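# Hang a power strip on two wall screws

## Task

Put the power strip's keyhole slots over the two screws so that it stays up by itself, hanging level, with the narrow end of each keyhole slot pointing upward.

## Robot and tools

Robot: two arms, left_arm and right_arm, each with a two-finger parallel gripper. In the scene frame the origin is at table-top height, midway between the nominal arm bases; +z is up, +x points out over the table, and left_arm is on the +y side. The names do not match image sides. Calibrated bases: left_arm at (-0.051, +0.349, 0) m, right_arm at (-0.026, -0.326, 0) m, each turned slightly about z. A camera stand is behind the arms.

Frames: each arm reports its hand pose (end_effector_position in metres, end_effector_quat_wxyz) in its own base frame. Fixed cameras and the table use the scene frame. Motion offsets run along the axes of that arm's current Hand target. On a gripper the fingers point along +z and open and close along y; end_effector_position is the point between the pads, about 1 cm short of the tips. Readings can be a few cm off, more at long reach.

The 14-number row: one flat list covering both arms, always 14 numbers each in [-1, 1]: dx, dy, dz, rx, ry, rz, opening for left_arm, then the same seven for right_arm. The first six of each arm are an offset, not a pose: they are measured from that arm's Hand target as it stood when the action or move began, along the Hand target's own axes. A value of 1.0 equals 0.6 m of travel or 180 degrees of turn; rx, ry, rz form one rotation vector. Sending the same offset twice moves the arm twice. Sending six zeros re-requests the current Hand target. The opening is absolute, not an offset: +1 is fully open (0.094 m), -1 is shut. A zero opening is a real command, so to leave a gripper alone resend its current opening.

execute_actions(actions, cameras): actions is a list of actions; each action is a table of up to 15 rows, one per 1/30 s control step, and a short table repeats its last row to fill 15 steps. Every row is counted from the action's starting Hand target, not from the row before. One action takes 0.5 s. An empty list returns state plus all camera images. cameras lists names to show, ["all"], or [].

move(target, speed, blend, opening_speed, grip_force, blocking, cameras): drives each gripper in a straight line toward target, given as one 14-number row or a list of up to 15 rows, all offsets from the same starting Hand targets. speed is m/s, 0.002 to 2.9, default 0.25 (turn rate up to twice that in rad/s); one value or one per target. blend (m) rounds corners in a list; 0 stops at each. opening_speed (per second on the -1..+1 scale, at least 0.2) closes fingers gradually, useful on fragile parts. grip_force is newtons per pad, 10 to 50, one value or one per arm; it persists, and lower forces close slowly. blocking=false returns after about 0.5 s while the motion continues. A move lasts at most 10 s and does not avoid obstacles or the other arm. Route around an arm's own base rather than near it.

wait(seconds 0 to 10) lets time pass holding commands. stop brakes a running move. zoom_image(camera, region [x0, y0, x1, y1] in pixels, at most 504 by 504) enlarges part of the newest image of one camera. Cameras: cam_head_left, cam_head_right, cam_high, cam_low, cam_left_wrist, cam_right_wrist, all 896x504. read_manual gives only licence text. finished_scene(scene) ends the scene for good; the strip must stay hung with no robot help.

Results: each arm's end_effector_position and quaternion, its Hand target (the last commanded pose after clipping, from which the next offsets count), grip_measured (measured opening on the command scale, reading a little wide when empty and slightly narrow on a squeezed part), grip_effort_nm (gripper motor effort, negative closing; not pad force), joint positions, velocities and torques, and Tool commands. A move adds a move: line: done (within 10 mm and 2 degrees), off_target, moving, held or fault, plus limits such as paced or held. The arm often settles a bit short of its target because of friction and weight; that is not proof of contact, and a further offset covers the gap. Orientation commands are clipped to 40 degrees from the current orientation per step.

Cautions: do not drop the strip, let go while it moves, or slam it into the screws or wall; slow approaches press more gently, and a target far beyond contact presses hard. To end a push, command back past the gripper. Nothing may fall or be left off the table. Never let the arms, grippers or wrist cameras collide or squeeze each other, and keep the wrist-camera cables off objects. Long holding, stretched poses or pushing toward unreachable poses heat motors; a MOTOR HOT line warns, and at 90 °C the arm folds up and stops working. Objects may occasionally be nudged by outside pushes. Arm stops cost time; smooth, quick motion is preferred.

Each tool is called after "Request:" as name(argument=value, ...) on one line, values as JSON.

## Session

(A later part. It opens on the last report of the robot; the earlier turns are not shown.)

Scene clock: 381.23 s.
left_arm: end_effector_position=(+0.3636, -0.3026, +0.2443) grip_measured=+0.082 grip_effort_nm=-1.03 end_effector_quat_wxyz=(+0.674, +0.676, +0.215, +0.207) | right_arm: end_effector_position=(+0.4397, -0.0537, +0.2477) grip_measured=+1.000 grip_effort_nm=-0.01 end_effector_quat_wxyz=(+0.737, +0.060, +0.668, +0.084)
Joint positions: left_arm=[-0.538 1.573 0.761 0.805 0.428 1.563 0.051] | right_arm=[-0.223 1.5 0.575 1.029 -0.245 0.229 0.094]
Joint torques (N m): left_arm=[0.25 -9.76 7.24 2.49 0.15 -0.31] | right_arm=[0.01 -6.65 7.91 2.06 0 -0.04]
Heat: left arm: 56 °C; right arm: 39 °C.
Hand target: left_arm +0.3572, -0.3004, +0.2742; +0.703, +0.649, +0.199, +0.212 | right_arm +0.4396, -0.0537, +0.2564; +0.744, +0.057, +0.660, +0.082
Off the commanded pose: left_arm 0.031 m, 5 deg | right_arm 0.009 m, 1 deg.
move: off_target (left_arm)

Request:
move(target=[[0,-0.07,0,0,0,0,-1,0,0,0,0,0,0,1],[0,-0.07,0.018,0,0,0,-1,0,0,0,0,0,0,1]], speed=0.08, cameras=["cam_head_left","cam_head_right"])

Request:
zoom_image(camera="cam_head_right", region=[360, 195, 400, 235])

Request:
zoom_image(camera="cam_head_right", region=[395, 245, 435, 285])

Request:
zoom_image(camera="cam_head_left", region=[360, 195, 400, 235])

Request:
zoom_image(camera="cam_head_left", region=[395, 245, 435, 285])

Scene clock: 388.93 s.
left_arm: end_effector_position=(+0.3617, -0.3051, +0.2044) grip_measured=+0.082 grip_effort_nm=-1.03 end_effector_quat_wxyz=(+0.675, +0.675, +0.216, +0.203) | right_arm: end_effector_position=(+0.4397, -0.0537, +0.2477) grip_measured=+1.000 grip_effort_nm=-0.01 end_effector_quat_wxyz=(+0.737, +0.060, +0.668, +0.084)
Joint positions: left_arm=[-0.546 1.689 0.682 1.001 0.424 1.555 0.051] | right_arm=[-0.223 1.5 0.575 1.029 -0.245 0.229 0.094]
Joint torques (N m): left_arm=[-0.87 -7.04 9.81 2.46 0.01 -0.22] | right_arm=[-0.02 -6.75 7.79 2.08 0.02 -0.02]
Heat: left arm: 57 °C; right arm: 39 °C.
Hand target: left_arm +0.3648, -0.3123, +0.2333; +0.703, +0.649, +0.199, +0.212 | right_arm +0.4396, -0.0537, +0.2564; +0.744, +0.057, +0.660, +0.082
Off the commanded pose: left_arm 0.030 m, 5 deg | right_arm 0.009 m, 1 deg.
move: off_target (left_arm)
Images, in order (width x height): cam_head_left 896x504, cam_head_right 896x504.

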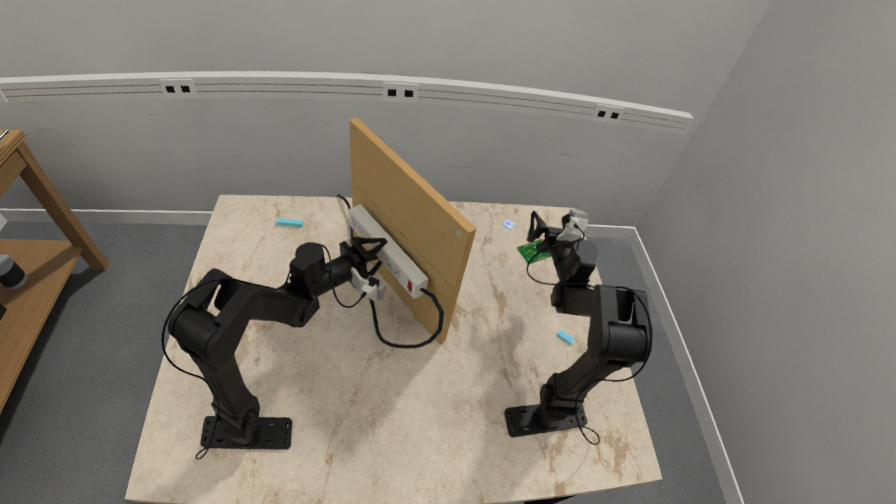

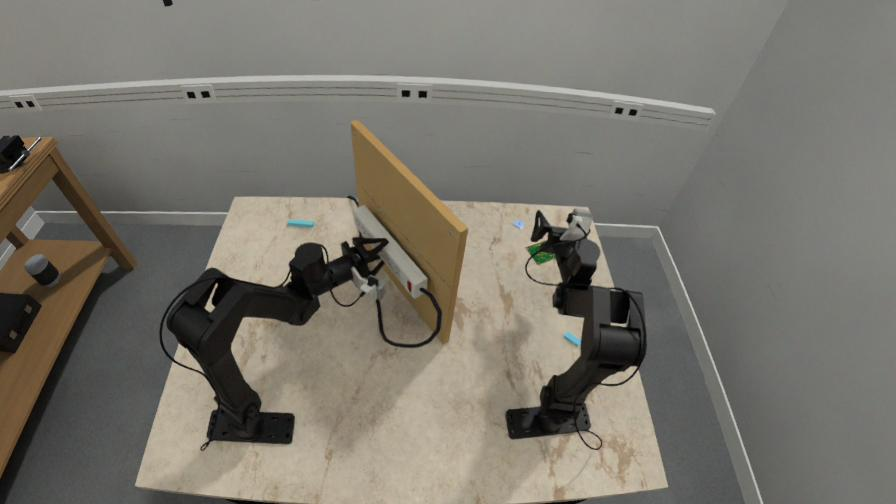

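Scaled by 12.600 from the camera's 896x504 image, which has a finer 1280x720 frame.

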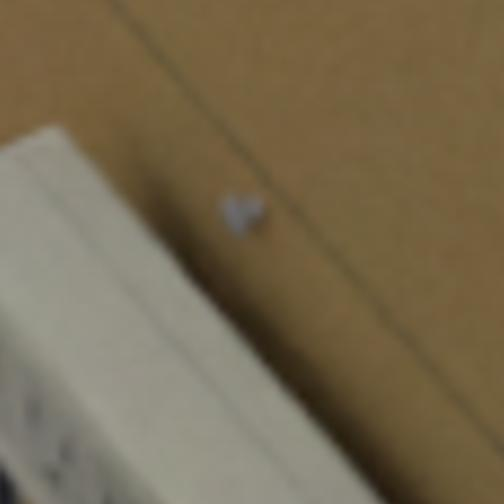

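Scaled by 12.600 from the camera's 896x504 image, which has a finer 1280x720 frame.

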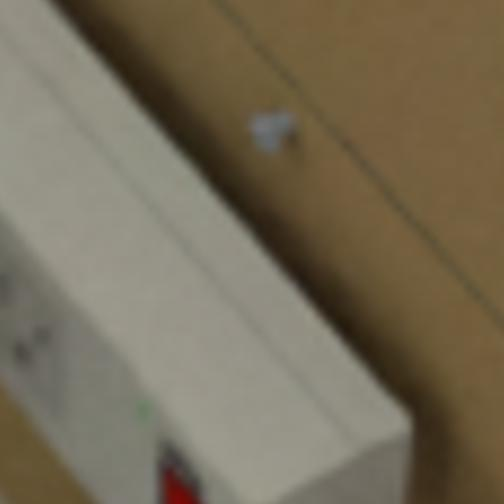

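Scaled by 12.600 from the camera's 896x504 image, which has a finer 1280x720 frame.

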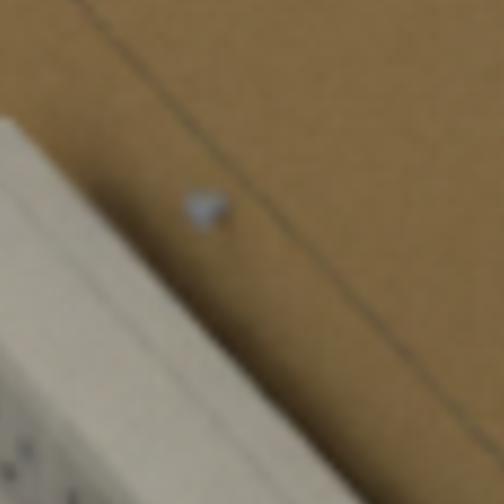

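Scaled by 12.600 from the camera's 896x504 image, which has a finer 1280x720 frame.

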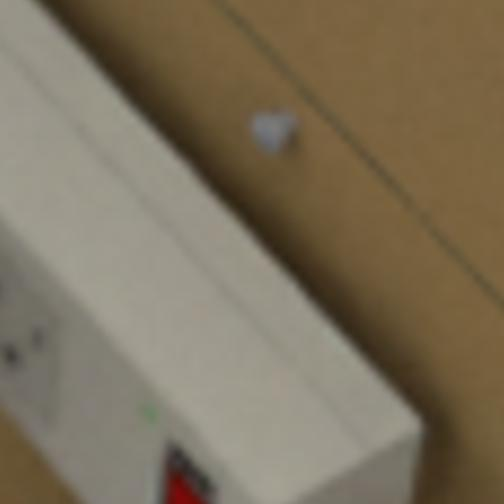

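Request:
move(target=[[0.0045,0.071,0,0,0,0.0025,-1,0,0,0,0,0,0,1],[0.0045,0.071,0.029,0,0,0.0025,-1,0,0,0,0,0,0,1]], speed=0.06)

Scene clock: 407.47 s.
left_arm: end_effector_position=(+0.3702, -0.3105, +0.2458) grip_measured=+0.082 grip_effort_nm=-1.03 end_effector_quat_wxyz=(+0.675, +0.675, +0.214, +0.206) | right_arm: end_effector_position=(+0.4397, -0.0537, +0.2477) grip_measured=+1.000 grip_effort_nm=-0.01 end_effector_quat_wxyz=(+0.737, +0.060, +0.668, +0.084)
Joint positions: left_arm=[-0.547 1.608 0.801 0.804 0.42 1.561 0.051] | right_arm=[-0.223 1.5 0.575 1.029 -0.245 0.229 0.094]
Joint torques (N m): left_arm=[-1.61 -5.89 12.4 2.37 -0.05 -0.22] | right_arm=[-0.05 -6.74 7.88 2.05 0.03 -0.05]
Heat: left arm: 56 °C; right arm: 40 °C.
Hand target: left_arm +0.3751, -0.3222, +0.2773; +0.703, +0.649, +0.197, +0.215 | right_arm +0.4396, -0.0537, +0.2564; +0.744, +0.057, +0.660, +0.082
Off the commanded pose: left_arm 0.034 m, 5 deg | right_arm 0.009 m, 1 deg.
move: off_target (left_arm)

Request:
move(target=[0,0.01,-0.006,0,0,0,-1,0,0,0,0,0,0,1], speed=0.03)

Request:
move(target=[-0.01,0.003,0,0,0,0,-1,0,0,0,0,0,0,1], speed=0.03)

Request:
move(target=[0.02,0,0,0,0,0,-1,0,0,0,0,0,0,1], speed=0.03)

Scene clock: 411.07 s.
left_arm: end_effector_position=(+0.3702, -0.3105, +0.2455) grip_measured=+0.082 grip_effort_nm=-1.03 end_effector_quat_wxyz=(+0.675, +0.676, +0.215, +0.205) | right_arm: end_effector_position=(+0.4397, -0.0537, +0.2477) grip_measured=+1.000 grip_effort_nm=-0.01 end_effector_quat_wxyz=(+0.737, +0.060, +0.668, +0.084)
Joint positions: left_arm=[-0.547 1.608 0.801 0.802 0.42 1.561 0.051] | right_arm=[-0.223 1.5 0.575 1.029 -0.245 0.229 0.094]
Joint torques (N m): left_arm=[-1.1 -7.94 12.34 2.15 0 -0.22] | right_arm=[-0.02 -6.65 7.82 2.04 0.01 -0.04]
Heat: left arm: 56 °C; right arm: 40 °C.
Hand target: left_arm +0.3728, -0.3188, +0.2829; +0.703, +0.649, +0.197, +0.214 | right_arm +0.4396, -0.0537, +0.2564; +0.744, +0.057, +0.660, +0.082
Off the commanded pose: left_arm 0.038 m, 5 deg | right_arm 0.009 m, 1 deg.
move: off_target (left_arm)

Scene clock: 411.83 s.
left_arm: end_effector_position=(+0.3701, -0.3104, +0.2455) grip_measured=+0.082 grip_effort_nm=-1.03 end_effector_quat_wxyz=(+0.673, +0.676, +0.217, +0.206) | right_arm: end_effector_position=(+0.4397, -0.0537, +0.2477) grip_measured=+1.000 grip_effort_nm=-0.01 end_effector_quat_wxyz=(+0.737, +0.060, +0.668, +0.084)
Joint positions: left_arm=[-0.549 1.605 0.801 0.796 0.413 1.561 0.051] | right_arm=[-0.223 1.5 0.575 1.029 -0.245 0.229 0.094]
Joint torques (N m): left_arm=[-2.52 -8.77 11.85 2.14 -0.1 -0.23] | right_arm=[0.12 -6.71 7.94 2.03 -0.03 -0.03]
Heat: left arm: 56 °C; right arm: 40 °C.
Hand target: left_arm +0.3677, -0.3221, +0.2846; +0.703, +0.649, +0.197, +0.214 | right_arm +0.4396, -0.0537, +0.2564; +0.744, +0.057, +0.660, +0.082
Off the commanded pose: left_arm 0.041 m, 5 deg | right_arm 0.009 m, 1 deg.
move: off_target (left_arm)

Scene clock: 412.67 s.
left_arm: end_effector_position=(+0.3700, -0.3114, +0.2452) grip_measured=+0.082 grip_effort_nm=-1.03 end_effector_quat_wxyz=(+0.671, +0.682, +0.214, +0.199) | right_arm: end_effector_position=(+0.4397, -0.0537, +0.2477) grip_measured=+1.000 grip_effort_nm=-0.01 end_effector_quat_wxyz=(+0.737, +0.060, +0.668, +0.084)
Joint positions: left_arm=[-0.544 1.604 0.814 0.768 0.434 1.564 0.051] | right_arm=[-0.223 1.5 0.575 1.029 -0.245 0.229 0.094]
Joint torques (N m): left_arm=[0.25 -7.25 12.3 2.41 0.03 -0.26] | right_arm=[0.01 -6.71 7.88 2.07 -0.02 -0.06]
Heat: left arm: 56 °C; right arm: 40 °C.
Hand target: left_arm +0.3776, -0.3155, +0.2847; +0.703, +0.649, +0.196, +0.214 | right_arm +0.4396, -0.0537, +0.2564; +0.744, +0.057, +0.660, +0.082
Off the commanded pose: left_arm 0.040 m, 6 deg | right_arm 0.009 m, 1 deg.
move: off_target (left_arm)

Request:
move(target=[-0.009,0,-0.019,0,0,0,-1,0,0,0,0,0,0,1], speed=0.03)

Request:
move(target=[0,0.008,0,0,0,0,-1,0,0,0,0,0,0,1], speed=0.03)

Scene clock: 417.03 s.
left_arm: end_effector_position=(+0.3698, -0.3112, +0.2454) grip_measured=+0.082 grip_effort_nm=-1.03 end_effector_quat_wxyz=(+0.671, +0.682, +0.214, +0.199) | right_arm: end_effector_position=(+0.4397, -0.0537, +0.2477) grip_measured=+1.000 grip_effort_nm=-0.01 end_effector_quat_wxyz=(+0.737, +0.060, +0.668, +0.084)
Joint positions: left_arm=[-0.544 1.602 0.814 0.765 0.434 1.564 0.051] | right_arm=[-0.223 1.5 0.575 1.029 -0.245 0.229 0.094]
Joint torques (N m): left_arm=[0.13 -10.33 8.54 2.49 0.02 -0.26] | right_arm=[-0.08 -6.67 7.73 2.07 -0.01 0]
Heat: left arm: 57 °C; right arm: 40 °C.
Hand target: left_arm +0.3668, -0.3090, +0.2836; +0.703, +0.649, +0.197, +0.214 | right_arm +0.4396, -0.0537, +0.2564; +0.744, +0.057, +0.660, +0.082
Off the commanded pose: left_arm 0.038 m, 6 deg | right_arm 0.009 m, 1 deg.
move: off_target (left_arm)

Scene clock: 417.77 s.
left_arm: end_effector_position=(+0.3687, -0.3103, +0.2475) grip_measured=+0.082 grip_effort_nm=-1.03 end_effector_quat_wxyz=(+0.670, +0.682, +0.215, +0.199) | right_arm: end_effector_position=(+0.4397, -0.0537, +0.2477) grip_measured=+1.000 grip_effort_nm=-0.01 end_effector_quat_wxyz=(+0.737, +0.060, +0.668, +0.084)
Joint positions: left_arm=[-0.544 1.591 0.814 0.752 0.433 1.564 0.051] | right_arm=[-0.223 1.5 0.575 1.029 -0.245 0.229 0.094]
Joint torques (N m): left_arm=[0.18 -10.33 9.39 2.42 0.04 -0.26] | right_arm=[-0.17 -6.61 7.97 2.07 -0.05 -0.05]
Heat: left arm: 57 °C; right arm: 40 °C.
Hand target: left_arm +0.3666, -0.3087, +0.2885; +0.703, +0.649, +0.197, +0.214 | right_arm +0.4396, -0.0537, +0.2564; +0.744, +0.057, +0.660, +0.082
Off the commanded pose: left_arm 0.041 m, 6 deg | right_arm 0.009 m, 1 deg.
move: off_target (left_arm)

Request:
move(target=[0,0,0.02,-0.005,0,0,-1,0,0,0,0,0,0,1], speed=0.03)

Request:
move(target=[0,0.012,-0.02,0,0,0,-1,0,0,0,0,0,0,1], speed=0.03)

Request:
move(target=[0,0,0.02,0,0,0,-1,0,0,0,0,0,0,1], speed=0.03)

Scene clock: 421.03 s.
left_arm: end_effector_position=(+0.3696, -0.3097, +0.2482) grip_measured=+0.082 grip_effort_nm=-1.02 end_effector_quat_wxyz=(+0.670, +0.681, +0.217, +0.201) | right_arm: end_effector_position=(+0.4397, -0.0537, +0.2477) grip_measured=+1.000 grip_effort_nm=-0.01 end_effector_quat_wxyz=(+0.737, +0.060, +0.668, +0.084)
Joint positions: left_arm=[-0.544 1.591 0.814 0.754 0.427 1.564 0.051] | right_arm=[-0.223 1.5 0.575 1.029 -0.245 0.229 0.094]
Joint torques (N m): left_arm=[-1.24 -6.93 11.78 2.67 -0.04 -0.31] | right_arm=[-0.12 -6.78 7.88 2.05 0.02 -0.05]
Heat: left arm: 57 °C; right arm: 40 °C.
Hand target: left_arm +0.3732, -0.3187, +0.2895; +0.708, +0.644, +0.195, +0.216 | right_arm +0.4396, -0.0537, +0.2564; +0.744, +0.057, +0.660, +0.082
Off the commanded pose: left_arm 0.042 m, 7 deg | right_arm 0.009 m, 1 deg.
move: off_target (left_arm)

Scene clock: 421.97 s.
left_arm: end_effector_position=(+0.3682, -0.3089, +0.2521) grip_measured=+0.082 grip_effort_nm=-1.03 end_effector_quat_wxyz=(+0.672, +0.679, +0.215, +0.202) | right_arm: end_effector_position=(+0.4397, -0.0537, +0.2477) grip_measured=+1.000 grip_effort_nm=-0.01 end_effector_quat_wxyz=(+0.737, +0.060, +0.668, +0.084)
Joint positions: left_arm=[-0.544 1.579 0.814 0.747 0.427 1.564 0.051] | right_arm=[-0.223 1.5 0.575 1.029 -0.245 0.229 0.094]
Joint torques (N m): left_arm=[0.27 -9.95 9.88 2.49 0.11 -0.32] | right_arm=[0.09 -6.74 7.83 2.05 -0.02 0]
Heat: left arm: 57 °C; right arm: 40 °C.
Hand target: left_arm +0.3662, -0.3082, +0.2954; +0.708, +0.644, +0.195, +0.216 | right_arm +0.4396, -0.0537, +0.2564; +0.744, +0.057, +0.660, +0.082
Off the commanded pose: left_arm 0.043 m, 6 deg | right_arm 0.009 m, 1 deg.
move: off_target (left_arm)

Scene clock: 422.67 s.
left_arm: end_effector_position=(+0.3701, -0.3095, +0.2579) grip_measured=+0.082 grip_effort_nm=-1.03 end_effector_quat_wxyz=(+0.675, +0.676, +0.214, +0.206) | right_arm: end_effector_position=(+0.4397, -0.0537, +0.2477) grip_measured=+1.000 grip_effort_nm=-0.01 end_effector_quat_wxyz=(+0.737, +0.060, +0.668, +0.084)
Joint positions: left_arm=[-0.544 1.579 0.828 0.746 0.424 1.564 0.051] | right_arm=[-0.223 1.5 0.575 1.029 -0.245 0.229 0.094]
Joint torques (N m): left_arm=[-1.18 -7.02 12.15 2.45 -0.02 -0.31] | right_arm=[-0.13 -6.61 7.94 2.08 0 -0.04]
Heat: left arm: 57 °C; right arm: 40 °C.
Hand target: left_arm +0.3729, -0.3181, +0.2966; +0.708, +0.644, +0.195, +0.216 | right_arm +0.4396, -0.0537, +0.2564; +0.744, +0.057, +0.660, +0.082
Off the commanded pose: left_arm 0.040 m, 6 deg | right_arm 0.009 m, 1 deg.
move: off_target (left_arm)

Request:
move(target=[[-0.006,0,-0.05,0.003,0,0,-1,0,0,0,0,0,0,1],[-0.006,-0.004,-0.008,0.003,0,0,-1,0,0,0,0,0,0,1]], speed=0.06)

Request:
move(target=[0,-0.008,0,0,0,0,-1,0,0,0,0,0,0,1], speed=0.015)

Request:
move(target=[0,-0.008,0,0,0,0,-1,0,0,0,0,0,0,1], speed=0.015)

Request:
move(target=[0,-0.008,0,0,0,0,-1,0,0,0,0,0,0,1], speed=0.015)

Scene clock: 429.87 s.
left_arm: end_effector_position=(+0.3661, -0.3086, +0.2608) grip_measured=+0.082 grip_effort_nm=-1.03 end_effector_quat_wxyz=(+0.675, +0.675, +0.214, +0.208) | right_arm: end_effector_position=(+0.4397, -0.0537, +0.2477) grip_measured=+1.000 grip_effort_nm=-0.01 end_effector_quat_wxyz=(+0.737, +0.060, +0.668, +0.084)
Joint positions: left_arm=[-0.551 1.558 0.817 0.739 0.414 1.564 0.051] | right_arm=[-0.223 1.5 0.575 1.029 -0.245 0.229 0.094]
Joint torques (N m): left_arm=[-0.98 -6.71 11.4 2.42 0.04 -0.27] | right_arm=[-0.01 -6.72 7.8 2.09 -0.03 -0.01]
Heat: left arm: 58 °C; right arm: 40 °C.
Hand target: left_arm +0.3674, -0.3162, +0.2938; +0.705, +0.647, +0.196, +0.215 | right_arm +0.4396, -0.0537, +0.2564; +0.744, +0.057, +0.660, +0.082
Off the commanded pose: left_arm 0.034 m, 5 deg | right_arm 0.009 m, 1 deg.
move: off_target (left_arm)

Scene clock: 430.63 s.
left_arm: end_effector_position=(+0.3674, -0.3093, +0.2563) grip_measured=+0.082 grip_effort_nm=-1.03 end_effector_quat_wxyz=(+0.672, +0.677, +0.217, +0.206) | right_arm: end_effector_position=(+0.4397, -0.0537, +0.2477) grip_measured=+1.000 grip_effort_nm=-0.01 end_effector_quat_wxyz=(+0.737, +0.060, +0.668, +0.084)
Joint positions: left_arm=[-0.551 1.569 0.817 0.741 0.413 1.564 0.051] | right_arm=[-0.223 1.5 0.575 1.029 -0.245 0.229 0.094]
Joint torques (N m): left_arm=[-1.02 -6.78 10.48 2.6 0.05 -0.26] | right_arm=[0.03 -6.61 8.01 2.06 0.03 -0.03]
Heat: left arm: 58 °C; right arm: 40 °C.
Hand target: left_arm +0.3676, -0.3166, +0.2890; +0.705, +0.647, +0.196, +0.215 | right_arm +0.4396, -0.0537, +0.2564; +0.744, +0.057, +0.660, +0.082
Off the commanded pose: left_arm 0.034 m, 6 deg | right_arm 0.009 m, 1 deg.
move: off_target (left_arm)

Scene clock: 431.40 s.
left_arm: end_effector_position=(+0.3684, -0.3100, +0.2570) grip_measured=+0.082 grip_effort_nm=-1.03 end_effector_quat_wxyz=(+0.676, +0.674, +0.214, +0.209) | right_arm: end_effector_position=(+0.4397, -0.0537, +0.2477) grip_measured=+1.000 grip_effort_nm=-0.01 end_effector_quat_wxyz=(+0.737, +0.060, +0.668, +0.084)
Joint positions: left_arm=[-0.551 1.578 0.817 0.761 0.414 1.564 0.051] | right_arm=[-0.223 1.5 0.575 1.029 -0.245 0.229 0.094]
Joint torques (N m): left_arm=[-1.09 -6.49 9.74 2.62 0.03 -0.26] | right_arm=[-0.05 -6.83 7.84 2.05 0.01 -0.04]
Heat: left arm: 58 °C; right arm: 40 °C.
Hand target: left_arm +0.3679, -0.3169, +0.2843; +0.705, +0.647, +0.196, +0.215 | right_arm +0.4396, -0.0537, +0.2564; +0.744, +0.057, +0.660, +0.082
Off the commanded pose: left_arm 0.028 m, 5 deg | right_arm 0.009 m, 1 deg.
move: off_target (left_arm)

Scene clock: 432.10 s.
left_arm: end_effector_position=(+0.3687, -0.3104, +0.2571) grip_measured=+0.082 grip_effort_nm=-1.03 end_effector_quat_wxyz=(+0.677, +0.673, +0.212, +0.209) | right_arm: end_effector_position=(+0.4397, -0.0537, +0.2477) grip_measured=+1.000 grip_effort_nm=-0.01 end_effector_quat_wxyz=(+0.737, +0.060, +0.668, +0.084)
Joint positions: left_arm=[-0.551 1.582 0.817 0.769 0.415 1.564 0.051] | right_arm=[-0.223 1.5 0.575 1.029 -0.245 0.229 0.094]
Joint torques (N m): left_arm=[-1.18 -5.87 8.98 2.73 0.02 -0.26] | right_arm=[0.14 -6.72 7.97 2.05 -0.02 -0.02]
Heat: left arm: 58 °C; right arm: 40 °C.
Hand target: left_arm +0.3681, -0.3172, +0.2795; +0.705, +0.647, +0.196, +0.215 | right_arm +0.4396, -0.0537, +0.2564; +0.744, +0.057, +0.660, +0.082
Off the commanded pose: left_arm 0.023 m, 5 deg | right_arm 0.009 m, 1 deg.
move: off_target (left_arm)

Request:
move(target=[0,-0.012,0,0,0,0,-1,0,0,0,0,0,0,1], speed=0.015, cameras=["cam_head_left","cam_head_right"])

Request:
zoom_image(camera="cam_head_right", region=[355, 180, 440, 265])

Request:
zoom_image(camera="cam_head_left", region=[355, 180, 440, 265])

Scene clock: 436.53 s.
left_arm: end_effector_position=(+0.3686, -0.3103, +0.2564) grip_measured=+0.082 grip_effort_nm=-1.03 end_effector_quat_wxyz=(+0.682, +0.668, +0.210, +0.211) | right_arm: end_effector_position=(+0.4397, -0.0537, +0.2477) grip_measured=+1.000 grip_effort_nm=-0.01 end_effector_quat_wxyz=(+0.737, +0.060, +0.668, +0.084)
Joint positions: left_arm=[-0.549 1.593 0.805 0.81 0.418 1.557 0.051] | right_arm=[-0.223 1.5 0.575 1.029 -0.245 0.229 0.094]
Joint torques (N m): left_arm=[-1.37 -5.26 8.72 2.63 -0.04 -0.2] | right_arm=[0.01 -6.61 8.01 2.06 0 -0.01]
Heat: left arm: 60 °C; right arm: 40 °C.
Hand target: left_arm +0.3685, -0.3177, +0.2722; +0.705, +0.647, +0.196, +0.215 | right_arm +0.4396, -0.0537, +0.2564; +0.744, +0.057, +0.660, +0.082
Off the commanded pose: left_arm 0.018 m, 4 deg | right_arm 0.009 m, 1 deg.
move: off_target (left_arm)
Images, in order (width x height): cam_head_left 896x504, cam_head_right 896x504.

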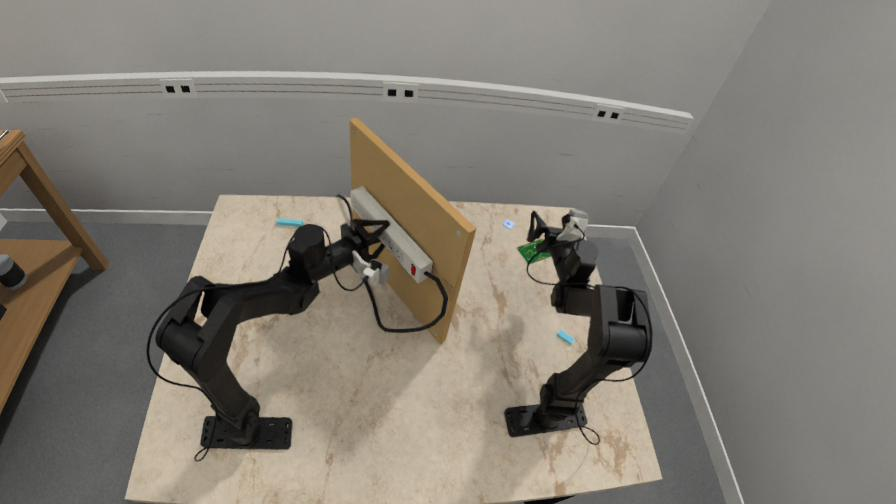

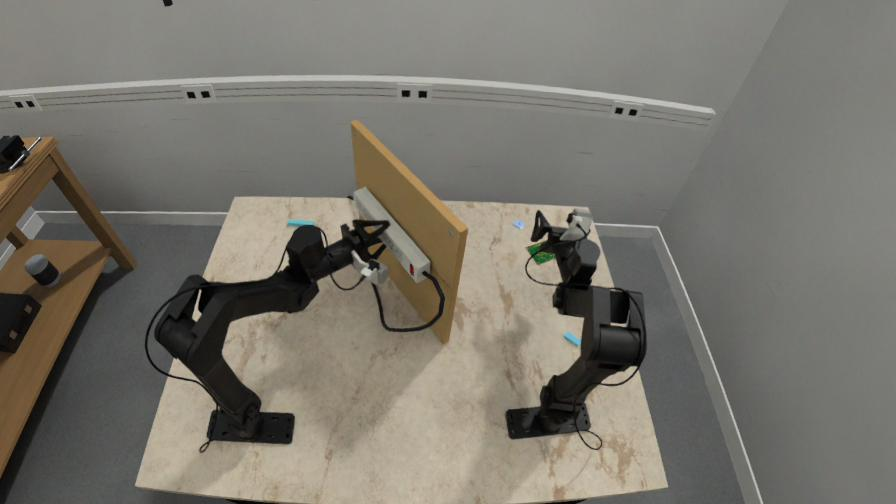

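Scaled by 5.929 from the camera's 896x504 image, which has a finer 1280x720 frame.

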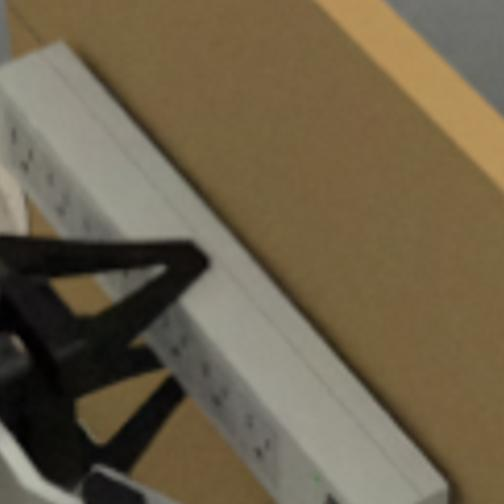

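Scaled by 5.929 from the camera's 896x504 image, which has a finer 1280x720 frame.

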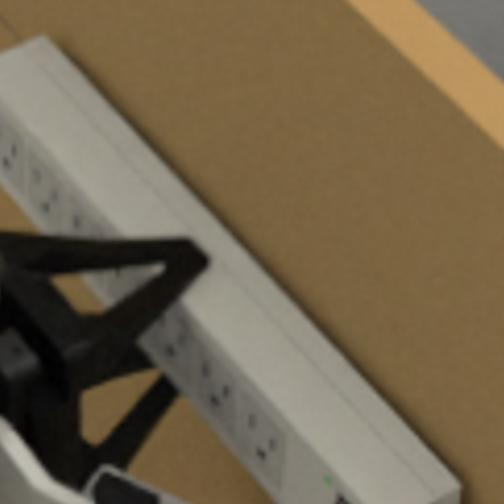

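Request:
move(target=[0,0.01,0.02,0,0,0,-1,0,0,0,0,0,0,1], speed=0.03)

Request:
move(target=[0,0.02,-0.02,0,0,0,-1,0,0,0,0,0,0,1], speed=0.03)

Request:
move(target=[0,0.01,0,0,0,0,-1,0,0,0,0,0,0,1], speed=0.03)

Scene clock: 440.90 s.
left_arm: end_effector_position=(+0.3688, -0.3106, +0.2557) grip_measured=+0.082 grip_effort_nm=-1.03 end_effector_quat_wxyz=(+0.682, +0.668, +0.209, +0.210) | right_arm: end_effector_position=(+0.4397, -0.0537, +0.2477) grip_measured=+1.000 grip_effort_nm=-0.01 end_effector_quat_wxyz=(+0.737, +0.060, +0.668, +0.084)
Joint positions: left_arm=[-0.549 1.596 0.805 0.812 0.419 1.557 0.051] | right_arm=[-0.223 1.5 0.575 1.029 -0.245 0.229 0.094]
Joint torques (N m): left_arm=[-2.74 -4.07 13.01 2.32 -0.19 -0.2] | right_arm=[-0.09 -6.56 7.97 2.08 -0.01 -0.03]
Heat: left arm: 61 °C; right arm: 40 °C.
Hand target: left_arm +0.3748, -0.3273, +0.2792; +0.705, +0.647, +0.196, +0.215 | right_arm +0.4396, -0.0537, +0.2564; +0.744, +0.057, +0.660, +0.082
Off the commanded pose: left_arm 0.029 m, 4 deg | right_arm 0.009 m, 1 deg.
move: off_target (left_arm)

Scene clock: 441.77 s.
left_arm: end_effector_position=(+0.3682, -0.3103, +0.2544) grip_measured=+0.082 grip_effort_nm=-1.03 end_effector_quat_wxyz=(+0.679, +0.671, +0.212, +0.207) | right_arm: end_effector_position=(+0.4397, -0.0537, +0.2477) grip_measured=+1.000 grip_effort_nm=-0.01 end_effector_quat_wxyz=(+0.737, +0.060, +0.668, +0.084)
Joint positions: left_arm=[-0.549 1.59 0.806 0.793 0.419 1.557 0.051] | right_arm=[-0.223 1.5 0.575 1.029 -0.245 0.229 0.094]
Joint torques (N m): left_arm=[-1.17 -8.75 11.49 2.06 -0.03 -0.21] | right_arm=[-0.12 -6.67 7.8 2.07 0.03 -0.06]
Heat: left arm: 61 °C; right arm: 40 °C.
Hand target: left_arm +0.3676, -0.3165, +0.2902; +0.705, +0.647, +0.196, +0.215 | right_arm +0.4396, -0.0537, +0.2564; +0.744, +0.057, +0.660, +0.082
Off the commanded pose: left_arm 0.036 m, 5 deg | right_arm 0.009 m, 1 deg.
move: off_target (left_arm)

Scene clock: 442.60 s.
left_arm: end_effector_position=(+0.3684, -0.3104, +0.2547) grip_measured=+0.082 grip_effort_nm=-1.03 end_effector_quat_wxyz=(+0.674, +0.676, +0.216, +0.204) | right_arm: end_effector_position=(+0.4397, -0.0537, +0.2477) grip_measured=+1.000 grip_effort_nm=-0.01 end_effector_quat_wxyz=(+0.737, +0.060, +0.668, +0.084)
Joint positions: left_arm=[-0.549 1.58 0.818 0.753 0.419 1.559 0.051] | right_arm=[-0.223 1.5 0.575 1.029 -0.245 0.229 0.094]
Joint torques (N m): left_arm=[-1.07 -9.16 11.58 2.21 -0.01 -0.23] | right_arm=[0.02 -6.69 7.97 2.05 0.02 -0.03]
Heat: left arm: 60 °C; right arm: 40 °C.
Hand target: left_arm +0.3673, -0.3161, +0.2961; +0.705, +0.647, +0.196, +0.215 | right_arm +0.4396, -0.0537, +0.2564; +0.744, +0.057, +0.660, +0.082
Off the commanded pose: left_arm 0.042 m, 6 deg | right_arm 0.009 m, 1 deg.
move: off_target (left_arm)

Request:
move(target=[[0,0,-0.014,0,0,0,-1,0,0,0,0,0,0,1],[0,-0.03,-0.016,0,0,0,-1,0,0,0,0,0,0,1]], speed=0.03)

Request:
move(target=[0,-0.02,-0.002,0,0,0,-1,0,0,0,0,0,0,1], speed=0.03)

Request:
move(target=[0,-0.01,-0.001,0,0,0,-1,0,0,0,0,0,0,1], speed=0.03, cameras=["cam_head_left","cam_head_right"])

Request:
zoom_image(camera="cam_head_right", region=[355, 180, 440, 265])

Scene clock: 452.23 s.
left_arm: end_effector_position=(+0.3648, -0.3083, +0.2616) grip_measured=+0.082 grip_effort_nm=-1.03 end_effector_quat_wxyz=(+0.683, +0.668, +0.207, +0.212) | right_arm: end_effector_position=(+0.4397, -0.0537, +0.2477) grip_measured=+1.000 grip_effort_nm=-0.01 end_effector_quat_wxyz=(+0.737, +0.060, +0.668, +0.084)
Joint positions: left_arm=[-0.549 1.567 0.8 0.791 0.419 1.561 0.051] | right_arm=[-0.223 1.5 0.575 1.029 -0.245 0.229 0.094]
Joint torques (N m): left_arm=[-0.12 -6.52 7.36 2.59 0.07 -0.25] | right_arm=[0.06 -6.69 7.79 2.06 0.03 -0.04]
Heat: left arm: 59 °C; right arm: 40 °C.
Hand target: left_arm +0.3628, -0.3094, +0.2773; +0.705, +0.647, +0.196, +0.215 | right_arm +0.4396, -0.0537, +0.2564; +0.744, +0.057, +0.660, +0.082
Off the commanded pose: left_arm 0.016 m, 4 deg | right_arm 0.009 m, 1 deg.
move: off_target (left_arm)

Scene clock: 453.33 s.
left_arm: end_effector_position=(+0.3648, -0.3083, +0.2489) grip_measured=+0.082 grip_effort_nm=-1.03 end_effector_quat_wxyz=(+0.682, +0.668, +0.207, +0.212) | right_arm: end_effector_position=(+0.4397, -0.0537, +0.2477) grip_measured=+1.000 grip_effort_nm=-0.01 end_effector_quat_wxyz=(+0.737, +0.060, +0.668, +0.084)
Joint positions: left_arm=[-0.549 1.596 0.772 0.847 0.419 1.562 0.051] | right_arm=[-0.223 1.5 0.575 1.029 -0.245 0.229 0.094]
Joint torques (N m): left_arm=[-0.09 -6.74 7.23 2.59 0.08 -0.25] | right_arm=[-0.01 -6.68 7.9 2.05 -0.02 -0.01]
Heat: left arm: 59 °C; right arm: 40 °C.
Hand target: left_arm +0.3628, -0.3092, +0.2654; +0.705, +0.647, +0.196, +0.215 | right_arm +0.4396, -0.0537, +0.2564; +0.744, +0.057, +0.660, +0.082
Off the commanded pose: left_arm 0.016 m, 4 deg | right_arm 0.009 m, 1 deg.
move: off_target (left_arm)

Scene clock: 454.37 s.
left_arm: end_effector_position=(+0.3649, -0.3083, +0.2433) grip_measured=+0.082 grip_effort_nm=-1.03 end_effector_quat_wxyz=(+0.683, +0.668, +0.207, +0.212) | right_arm: end_effector_position=(+0.4397, -0.0537, +0.2477) grip_measured=+1.000 grip_effort_nm=-0.01 end_effector_quat_wxyz=(+0.737, +0.060, +0.668, +0.084)
Joint positions: left_arm=[-0.549 1.611 0.759 0.876 0.419 1.562 0.051] | right_arm=[-0.223 1.5 0.575 1.029 -0.245 0.229 0.094]
Joint torques (N m): left_arm=[-0.08 -6.82 7.08 2.59 0.08 -0.25] | right_arm=[-0.1 -6.78 7.97 2.08 0 -0.02]
Heat: left arm: 59 °C; right arm: 40 °C.
Hand target: left_arm +0.3627, -0.3091, +0.2593; +0.705, +0.647, +0.196, +0.215 | right_arm +0.4396, -0.0537, +0.2564; +0.744, +0.057, +0.660, +0.082
Off the commanded pose: left_arm 0.016 m, 4 deg | right_arm 0.009 m, 1 deg.
move: off_target (left_arm)
Images, in order (width x height): cam_head_left 896x504, cam_head_right 896x504.

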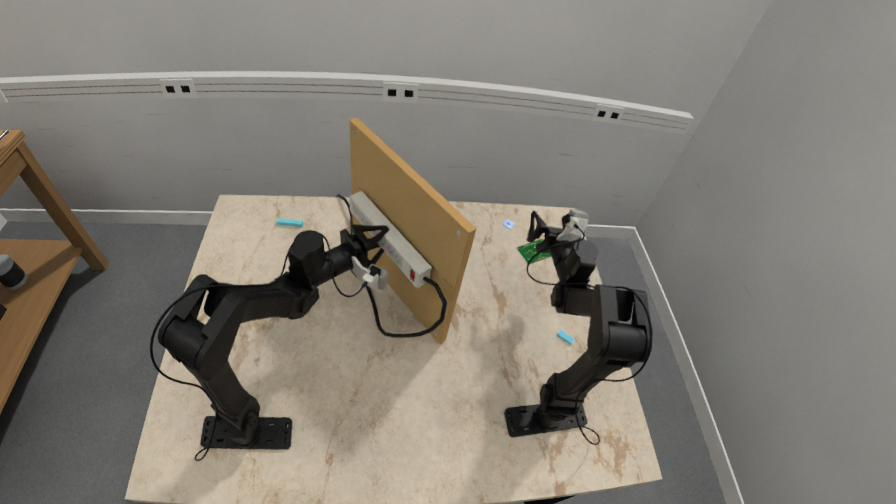

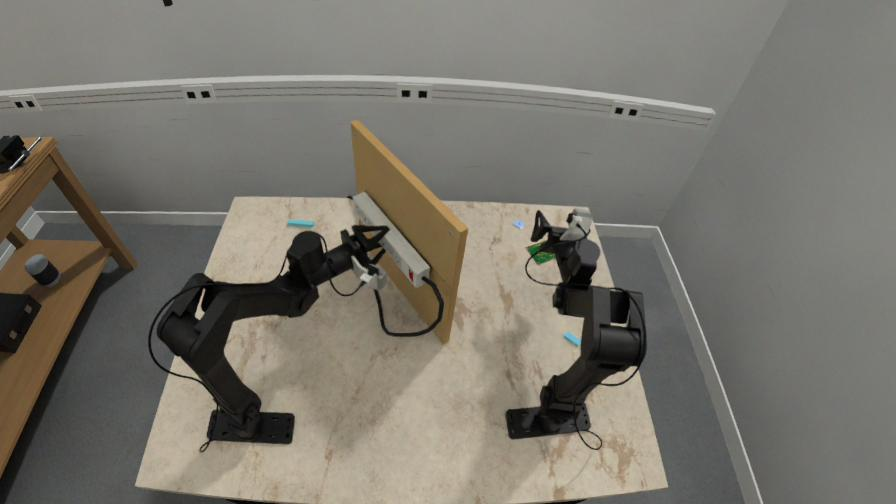

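Scaled by 5.929 from the camera's 896x504 image, which has a finer 1280x720 frame.

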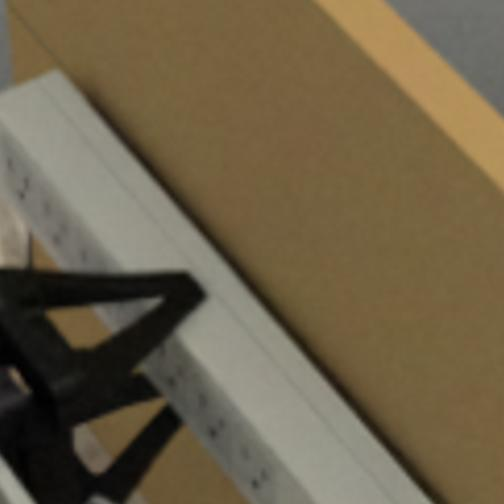

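Request:
move(target=[0,-0.075,0.002,0.007,0,0,-1,0,0,0,0,0,0,1], speed=0.06, cameras=["cam_head_left","cam_head_right"])

Request:
zoom_image(camera="cam_head_right", region=[360, 195, 400, 235])

Request:
zoom_image(camera="cam_head_right", region=[400, 250, 440, 290])

Request:
zoom_image(camera="cam_head_left", region=[355, 195, 395, 235])

Request:
zoom_image(camera="cam_head_left", region=[400, 250, 440, 290])

Scene clock: 459.63 s.
left_arm: end_effector_position=(+0.3684, -0.3105, +0.2012) grip_measured=+0.082 grip_effort_nm=-1.03 end_effector_quat_wxyz=(+0.679, +0.672, +0.211, +0.209) | right_arm: end_effector_position=(+0.4397, -0.0537, +0.2477) grip_measured=+1.000 grip_effort_nm=-0.01 end_effector_quat_wxyz=(+0.737, +0.060, +0.668, +0.084)
Joint positions: left_arm=[-0.549 1.74 0.706 1.043 0.419 1.562 0.051] | right_arm=[-0.223 1.5 0.575 1.029 -0.245 0.229 0.094]
Joint torques (N m): left_arm=[-0.68 -7.1 6.37 2.53 0.02 -0.16] | right_arm=[-0.09 -6.74 7.91 2.06 0 -0.05]
Heat: left arm: 60 °C; right arm: 40 °C.
Hand target: left_arm +0.3656, -0.3133, +0.2146; +0.698, +0.655, +0.198, +0.213 | right_arm +0.4396, -0.0537, +0.2564; +0.744, +0.057, +0.660, +0.082
Off the commanded pose: left_arm 0.014 m, 3 deg | right_arm 0.009 m, 1 deg.
move: off_target (left_arm)
Images, in order (width x height): cam_head_left 896x504, cam_head_right 896x504.

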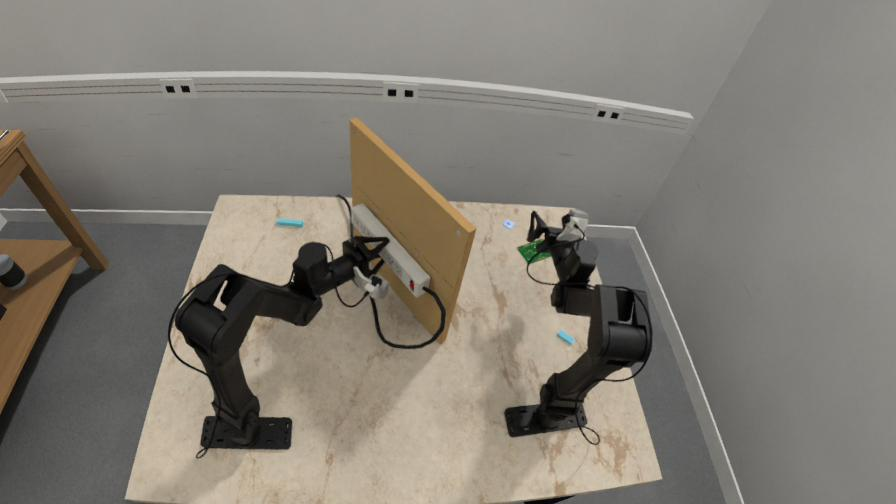

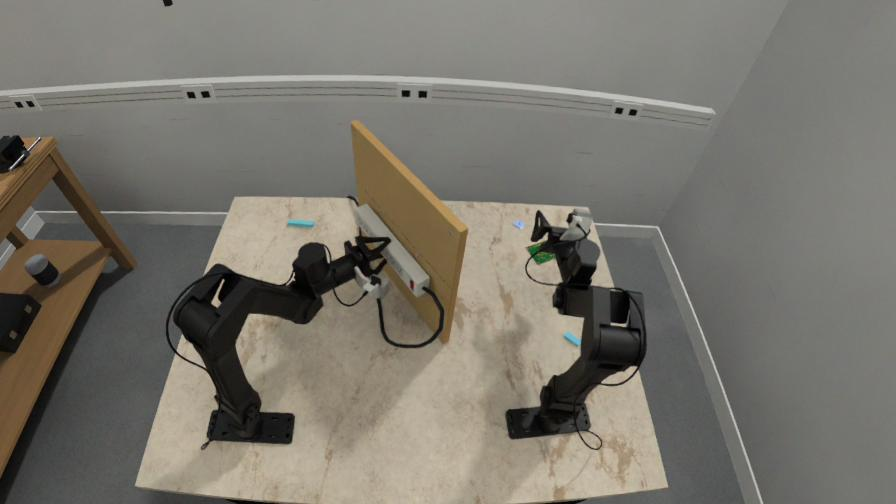

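Scaled by 12.600 from the camera's 896x504 image, which has a finer 1280x720 frame.

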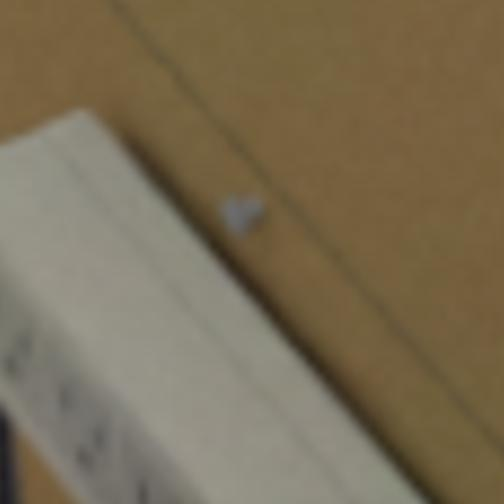

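Scaled by 12.600 from the camera's 896x504 image, which has a finer 1280x720 frame.

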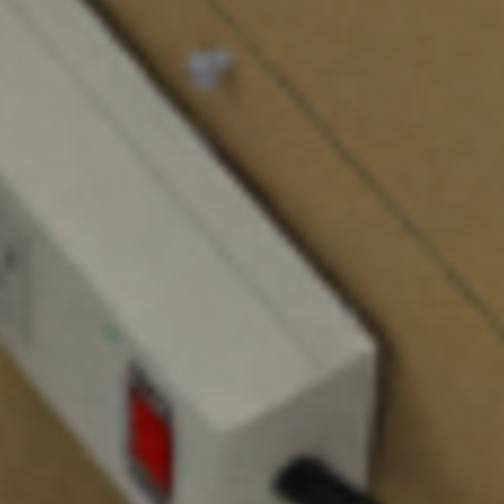

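Scaled by 12.600 from the camera's 896x504 image, which has a finer 1280x720 frame.

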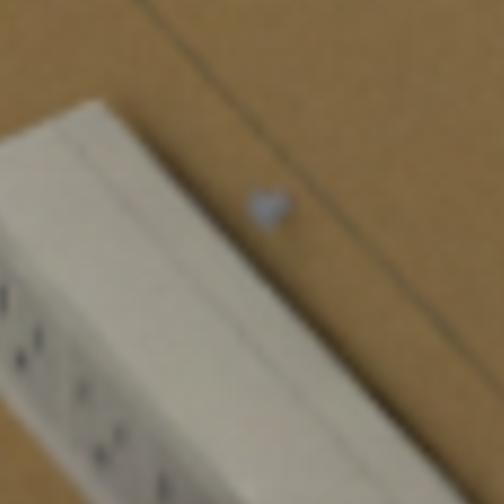

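Scaled by 12.600 from the camera's 896x504 image, which has a finer 1280x720 frame.

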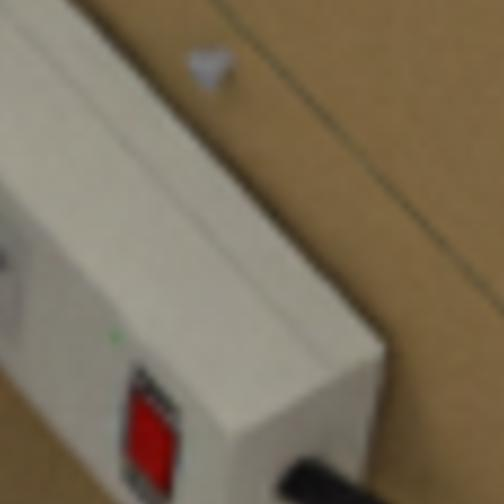

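Request:
move(target=[[0,0,-0.012,0,0,0.0015,-1,0,0,0,0,0,0,1],[-0.0035,0.08,-0.008,0,0,0.0015,-1,0,0,0,0,0,0,1]], speed=0.06)

Scene clock: 472.10 s.
left_arm: end_effector_position=(+0.3592, -0.3048, +0.2222) grip_measured=+0.082 grip_effort_nm=-1.03 end_effector_quat_wxyz=(+0.665, +0.685, +0.219, +0.200) | right_arm: end_effector_position=(+0.4397, -0.0537, +0.2477) grip_measured=+1.000 grip_effort_nm=-0.01 end_effector_quat_wxyz=(+0.737, +0.060, +0.668, +0.084)
Joint positions: left_arm=[-0.549 1.604 0.72 0.846 0.419 1.569 0.051] | right_arm=[-0.223 1.5 0.575 1.029 -0.245 0.229 0.094]
Joint torques (N m): left_arm=[-0.24 -9.46 10.19 2.32 0.09 -0.19] | right_arm=[0.05 -6.75 7.9 2.04 0.01 -0.03]
Heat: left arm: 59 °C; right arm: 40 °C.
Hand target: left_arm +0.3594, -0.3080, +0.2622; +0.697, +0.655, +0.197, +0.214 | right_arm +0.4396, -0.0537, +0.2564; +0.744, +0.057, +0.660, +0.082
Off the commanded pose: left_arm 0.040 m, 6 deg | right_arm 0.009 m, 1 deg.
move: off_target (left_arm)

Request:
move(target=[0.004,0.036,0,-0.009,0,0,-1,0,0,0,0,0,0,1], speed=0.05)

Scene clock: 474.90 s.
left_arm: end_effector_position=(+0.3607, -0.3041, +0.2403) grip_measured=+0.082 grip_effort_nm=-1.03 end_effector_quat_wxyz=(+0.671, +0.679, +0.215, +0.207) | right_arm: end_effector_position=(+0.4397, -0.0537, +0.2477) grip_measured=+1.000 grip_effort_nm=-0.01 end_effector_quat_wxyz=(+0.737, +0.060, +0.668, +0.084)
Joint positions: left_arm=[-0.546 1.573 0.75 0.808 0.419 1.569 0.051] | right_arm=[-0.223 1.5 0.575 1.029 -0.245 0.229 0.094]
Joint torques (N m): left_arm=[0.28 -9.46 10.77 2.32 0.15 -0.3] | right_arm=[0.01 -6.79 7.91 2.06 0 -0.03]
Heat: left arm: 59 °C; right arm: 40 °C.
Hand target: left_arm +0.3606, -0.3056, +0.2836; +0.706, +0.645, +0.194, +0.217 | right_arm +0.4396, -0.0537, +0.2564; +0.744, +0.057, +0.660, +0.082
Off the commanded pose: left_arm 0.044 m, 6 deg | right_arm 0.009 m, 1 deg.
move: off_target (left_arm)

Request:
move(target=[0.002,0.0125,0,-0.006,0,0,-1,0,0,0,0,0,0,1], speed=0.05)

Request:
move(target=[0,0,0.028,0,0,0,-1,0,0,0,0,0,0,1], speed=0.04)

Scene clock: 480.83 s.
left_arm: end_effector_position=(+0.3611, -0.3028, +0.2417) grip_measured=+0.082 grip_effort_nm=-1.03 end_effector_quat_wxyz=(+0.673, +0.677, +0.217, +0.205) | right_arm: end_effector_position=(+0.4397, -0.0537, +0.2477) grip_measured=+1.000 grip_effort_nm=-0.01 end_effector_quat_wxyz=(+0.737, +0.060, +0.668, +0.084)
Joint positions: left_arm=[-0.543 1.569 0.75 0.808 0.422 1.562 0.051] | right_arm=[-0.223 1.5 0.575 1.029 -0.245 0.229 0.094]
Joint torques (N m): left_arm=[0.29 -9.74 11.19 2.43 0.17 -0.32] | right_arm=[0.08 -6.67 7.86 2.08 0.01 -0.03]
Heat: left arm: 60 °C; right arm: 40 °C.
Hand target: left_arm +0.3610, -0.3045, +0.2912; +0.712, +0.639, +0.192, +0.219 | right_arm +0.4396, -0.0537, +0.2564; +0.744, +0.057, +0.660, +0.082
Off the commanded pose: left_arm 0.049 m, 7 deg | right_arm 0.009 m, 1 deg.
move: off_target (left_arm)

Scene clock: 481.60 s.
left_arm: end_effector_position=(+0.3685, -0.3094, +0.2651) grip_measured=+0.082 grip_effort_nm=-1.03 end_effector_quat_wxyz=(+0.686, +0.664, +0.204, +0.217) | right_arm: end_effector_position=(+0.4397, -0.0537, +0.2477) grip_measured=+1.000 grip_effort_nm=-0.01 end_effector_quat_wxyz=(+0.737, +0.060, +0.668, +0.084)
Joint positions: left_arm=[-0.548 1.581 0.814 0.806 0.418 1.562 0.051] | right_arm=[-0.223 1.5 0.575 1.029 -0.245 0.229 0.094]
Joint torques (N m): left_arm=[-1.33 -6.12 11.49 2.32 -0.03 -0.31] | right_arm=[-0.02 -6.64 7.87 2.08 0.01 -0.05]
Heat: left arm: 60 °C; right arm: 40 °C.
Hand target: left_arm +0.3703, -0.3183, +0.2931; +0.712, +0.639, +0.192, +0.219 | right_arm +0.4396, -0.0537, +0.2564; +0.744, +0.057, +0.660, +0.082
Off the commanded pose: left_arm 0.029 m, 4 deg | right_arm 0.009 m, 1 deg.
move: off_target (left_arm)

Request:
move(target=[[0,0,-0.02,0.011,0,0,-1,0,0,0,0,0,0,1],[0,-0.012,-0.02,0.011,0,0,-1,0,0,0,0,0,0,1]], speed=0.04)

Request:
move(target=[0,-0.006,0.008,0,0,0,-1,0,0,0,0,0,0,1], speed=0.02)

Scene clock: 487.77 s.
left_arm: end_effector_position=(+0.3671, -0.3092, +0.2540) grip_measured=+0.082 grip_effort_nm=-1.03 end_effector_quat_wxyz=(+0.671, +0.679, +0.214, +0.205) | right_arm: end_effector_position=(+0.4397, -0.0537, +0.2477) grip_measured=+1.000 grip_effort_nm=-0.01 end_effector_quat_wxyz=(+0.737, +0.060, +0.668, +0.084)
Joint positions: left_arm=[-0.548 1.572 0.814 0.741 0.421 1.569 0.051] | right_arm=[-0.223 1.5 0.575 1.029 -0.245 0.229 0.094]
Joint torques (N m): left_arm=[0.1 -8.57 8.32 2.59 0.11 -0.23] | right_arm=[0.09 -6.72 7.8 2.07 -0.02 -0.01]
Heat: left arm: 61 °C; right arm: 40 °C.
Hand target: left_arm +0.3642, -0.3090, +0.2845; +0.701, +0.651, +0.195, +0.216 | right_arm +0.4396, -0.0537, +0.2564; +0.744, +0.057, +0.660, +0.082
Off the commanded pose: left_arm 0.031 m, 5 deg | right_arm 0.009 m, 1 deg.
move: off_target (left_arm)

Scene clock: 488.57 s.
left_arm: end_effector_position=(+0.3671, -0.3092, +0.2569) grip_measured=+0.082 grip_effort_nm=-1.03 end_effector_quat_wxyz=(+0.674, +0.676, +0.211, +0.208) | right_arm: end_effector_position=(+0.4397, -0.0537, +0.2477) grip_measured=+1.000 grip_effort_nm=-0.01 end_effector_quat_wxyz=(+0.737, +0.060, +0.668, +0.084)
Joint positions: left_arm=[-0.548 1.572 0.814 0.754 0.421 1.57 0.051] | right_arm=[-0.223 1.5 0.575 1.029 -0.245 0.229 0.094]
Joint torques (N m): left_arm=[-0.54 -6.6 9.09 2.59 0.04 -0.24] | right_arm=[-0.02 -6.71 7.77 2.05 -0.02 -0.05]
Heat: left arm: 61 °C; right arm: 40 °C.
Hand target: left_arm +0.3670, -0.3132, +0.2813; +0.701, +0.651, +0.195, +0.216 | right_arm +0.4396, -0.0537, +0.2564; +0.744, +0.057, +0.660, +0.082
Off the commanded pose: left_arm 0.025 m, 5 deg | right_arm 0.009 m, 1 deg.
move: off_target (left_arm)

Request:
move(target=[-0.001,-0.006,0.003,0,0,0,-1,0,0,0,0,0,0,1], speed=0.015)

Request:
move(target=[-0.001,-0.006,0.001,0,0,0,-1,0,0,0,0,0,0,1], speed=0.015)

Request:
move(target=[-0.001,-0.006,0.001,0,0,0,-1,0,0,0,0,0,0,1], speed=0.015)

Request:
move(target=[0,-0.006,0.001,0,0,0,-1,0,0,0,0,0,0,1], speed=0.015)

Request:
move(target=[0,-0.006,0.001,0,0,0,-1,0,0,0,0,0,0,1], speed=0.015)

Scene clock: 493.93 s.
left_arm: end_effector_position=(+0.3686, -0.3099, +0.2546) grip_measured=+0.082 grip_effort_nm=-1.03 end_effector_quat_wxyz=(+0.674, +0.676, +0.211, +0.209) | right_arm: end_effector_position=(+0.4397, -0.0537, +0.2477) grip_measured=+1.000 grip_effort_nm=-0.01 end_effector_quat_wxyz=(+0.737, +0.060, +0.668, +0.084)
Joint positions: left_arm=[-0.548 1.583 0.814 0.765 0.42 1.57 0.051] | right_arm=[-0.223 1.5 0.575 1.029 -0.245 0.229 0.094]
Joint torques (N m): left_arm=[-0.95 -6.49 8.9 2.63 0.01 -0.24] | right_arm=[-0.02 -6.61 7.82 2.05 0 -0.06]
Heat: left arm: 61 °C; right arm: 40 °C.
Hand target: left_arm +0.3677, -0.3153, +0.2778; +0.701, +0.651, +0.195, +0.216 | right_arm +0.4396, -0.0537, +0.2564; +0.744, +0.057, +0.660, +0.082
Off the commanded pose: left_arm 0.024 m, 5 deg | right_arm 0.009 m, 1 deg.
move: off_target (left_arm)

Scene clock: 494.63 s.
left_arm: end_effector_position=(+0.3689, -0.3101, +0.2547) grip_measured=+0.082 grip_effort_nm=-1.03 end_effector_quat_wxyz=(+0.675, +0.675, +0.210, +0.210) | right_arm: end_effector_position=(+0.4397, -0.0537, +0.2477) grip_measured=+1.000 grip_effort_nm=-0.01 end_effector_quat_wxyz=(+0.737, +0.060, +0.668, +0.084)
Joint positions: left_arm=[-0.548 1.585 0.814 0.771 0.42 1.57 0.051] | right_arm=[-0.223 1.5 0.575 1.029 -0.245 0.229 0.094]
Joint torques (N m): left_arm=[-1.22 -5.96 8.39 2.72 -0.02 -0.24] | right_arm=[-0.01 -6.65 7.97 2.05 0.02 -0.01]
Heat: left arm: 61 °C; right arm: 40 °C.
Hand target: left_arm +0.3677, -0.3163, +0.2743; +0.701, +0.651, +0.195, +0.216 | right_arm +0.4396, -0.0537, +0.2564; +0.744, +0.057, +0.660, +0.082
Off the commanded pose: left_arm 0.021 m, 4 deg | right_arm 0.009 m, 1 deg.
move: off_target (left_arm)

Scene clock: 495.47 s.
left_arm: end_effector_position=(+0.3688, -0.3101, +0.2542) grip_measured=+0.082 grip_effort_nm=-1.03 end_effector_quat_wxyz=(+0.678, +0.672, +0.209, +0.211) | right_arm: end_effector_position=(+0.4397, -0.0537, +0.2477) grip_measured=+1.000 grip_effort_nm=-0.01 end_effector_quat_wxyz=(+0.737, +0.060, +0.668, +0.084)
Joint positions: left_arm=[-0.548 1.592 0.807 0.794 0.42 1.567 0.051] | right_arm=[-0.223 1.5 0.575 1.029 -0.245 0.229 0.094]
Joint torques (N m): left_arm=[-1.54 -5.61 8.43 2.65 -0.06 -0.2] | right_arm=[-0.05 -6.72 7.87 2.04 -0.01 -0.02]
Heat: left arm: 61 °C; right arm: 40 °C.
Hand target: left_arm +0.3678, -0.3173, +0.2706; +0.701, +0.651, +0.196, +0.216 | right_arm +0.4396, -0.0537, +0.2564; +0.744, +0.057, +0.660, +0.082
Off the commanded pose: left_arm 0.018 m, 4 deg | right_arm 0.009 m, 1 deg.
move: off_target (left_arm)

Scene clock: 496.30 s.
left_arm: end_effector_position=(+0.3687, -0.3101, +0.2540) grip_measured=+0.082 grip_effort_nm=-1.03 end_effector_quat_wxyz=(+0.682, +0.669, +0.208, +0.212) | right_arm: end_effector_position=(+0.4397, -0.0537, +0.2477) grip_measured=+1.000 grip_effort_nm=-0.01 end_effector_quat_wxyz=(+0.737, +0.060, +0.668, +0.084)
Joint positions: left_arm=[-0.548 1.598 0.8 0.82 0.421 1.562 0.051] | right_arm=[-0.223 1.5 0.575 1.029 -0.245 0.229 0.094]
Joint torques (N m): left_arm=[-1.63 -5.23 8.61 2.57 -0.08 -0.16] | right_arm=[-0.08 -6.61 7.88 2.07 -0.01 -0.01]
Heat: left arm: 61 °C; right arm: 40 °C.
Hand target: left_arm +0.3683, -0.3181, +0.2673; +0.701, +0.651, +0.195, +0.216 | right_arm +0.4396, -0.0537, +0.2564; +0.744, +0.057, +0.660, +0.082
Off the commanded pose: left_arm 0.015 m, 3 deg | right_arm 0.009 m, 1 deg.
move: off_target (left_arm)

Scene clock: 497.13 s.
left_arm: end_effector_position=(+0.3686, -0.3100, +0.2536) grip_measured=+0.082 grip_effort_nm=-1.03 end_effector_quat_wxyz=(+0.685, +0.665, +0.206, +0.213) | right_arm: end_effector_position=(+0.4397, -0.0537, +0.2477) grip_measured=+1.000 grip_effort_nm=-0.01 end_effector_quat_wxyz=(+0.737, +0.060, +0.668, +0.084)
Joint positions: left_arm=[-0.548 1.606 0.793 0.846 0.421 1.558 0.051] | right_arm=[-0.223 1.5 0.575 1.029 -0.245 0.229 0.094]
Joint torques (N m): left_arm=[-1.77 -4.88 8.81 2.45 -0.1 -0.13] | right_arm=[0.09 -6.72 8.02 2.07 0 -0.02]
Heat: left arm: 61 °C; right arm: 40 °C.
Hand target: left_arm +0.3687, -0.3188, +0.2638; +0.701, +0.651, +0.195, +0.216 | right_arm +0.4396, -0.0537, +0.2564; +0.744, +0.057, +0.660, +0.082
Off the commanded pose: left_arm 0.013 m, 3 deg | right_arm 0.009 m, 1 deg.
move: off_target (left_arm)


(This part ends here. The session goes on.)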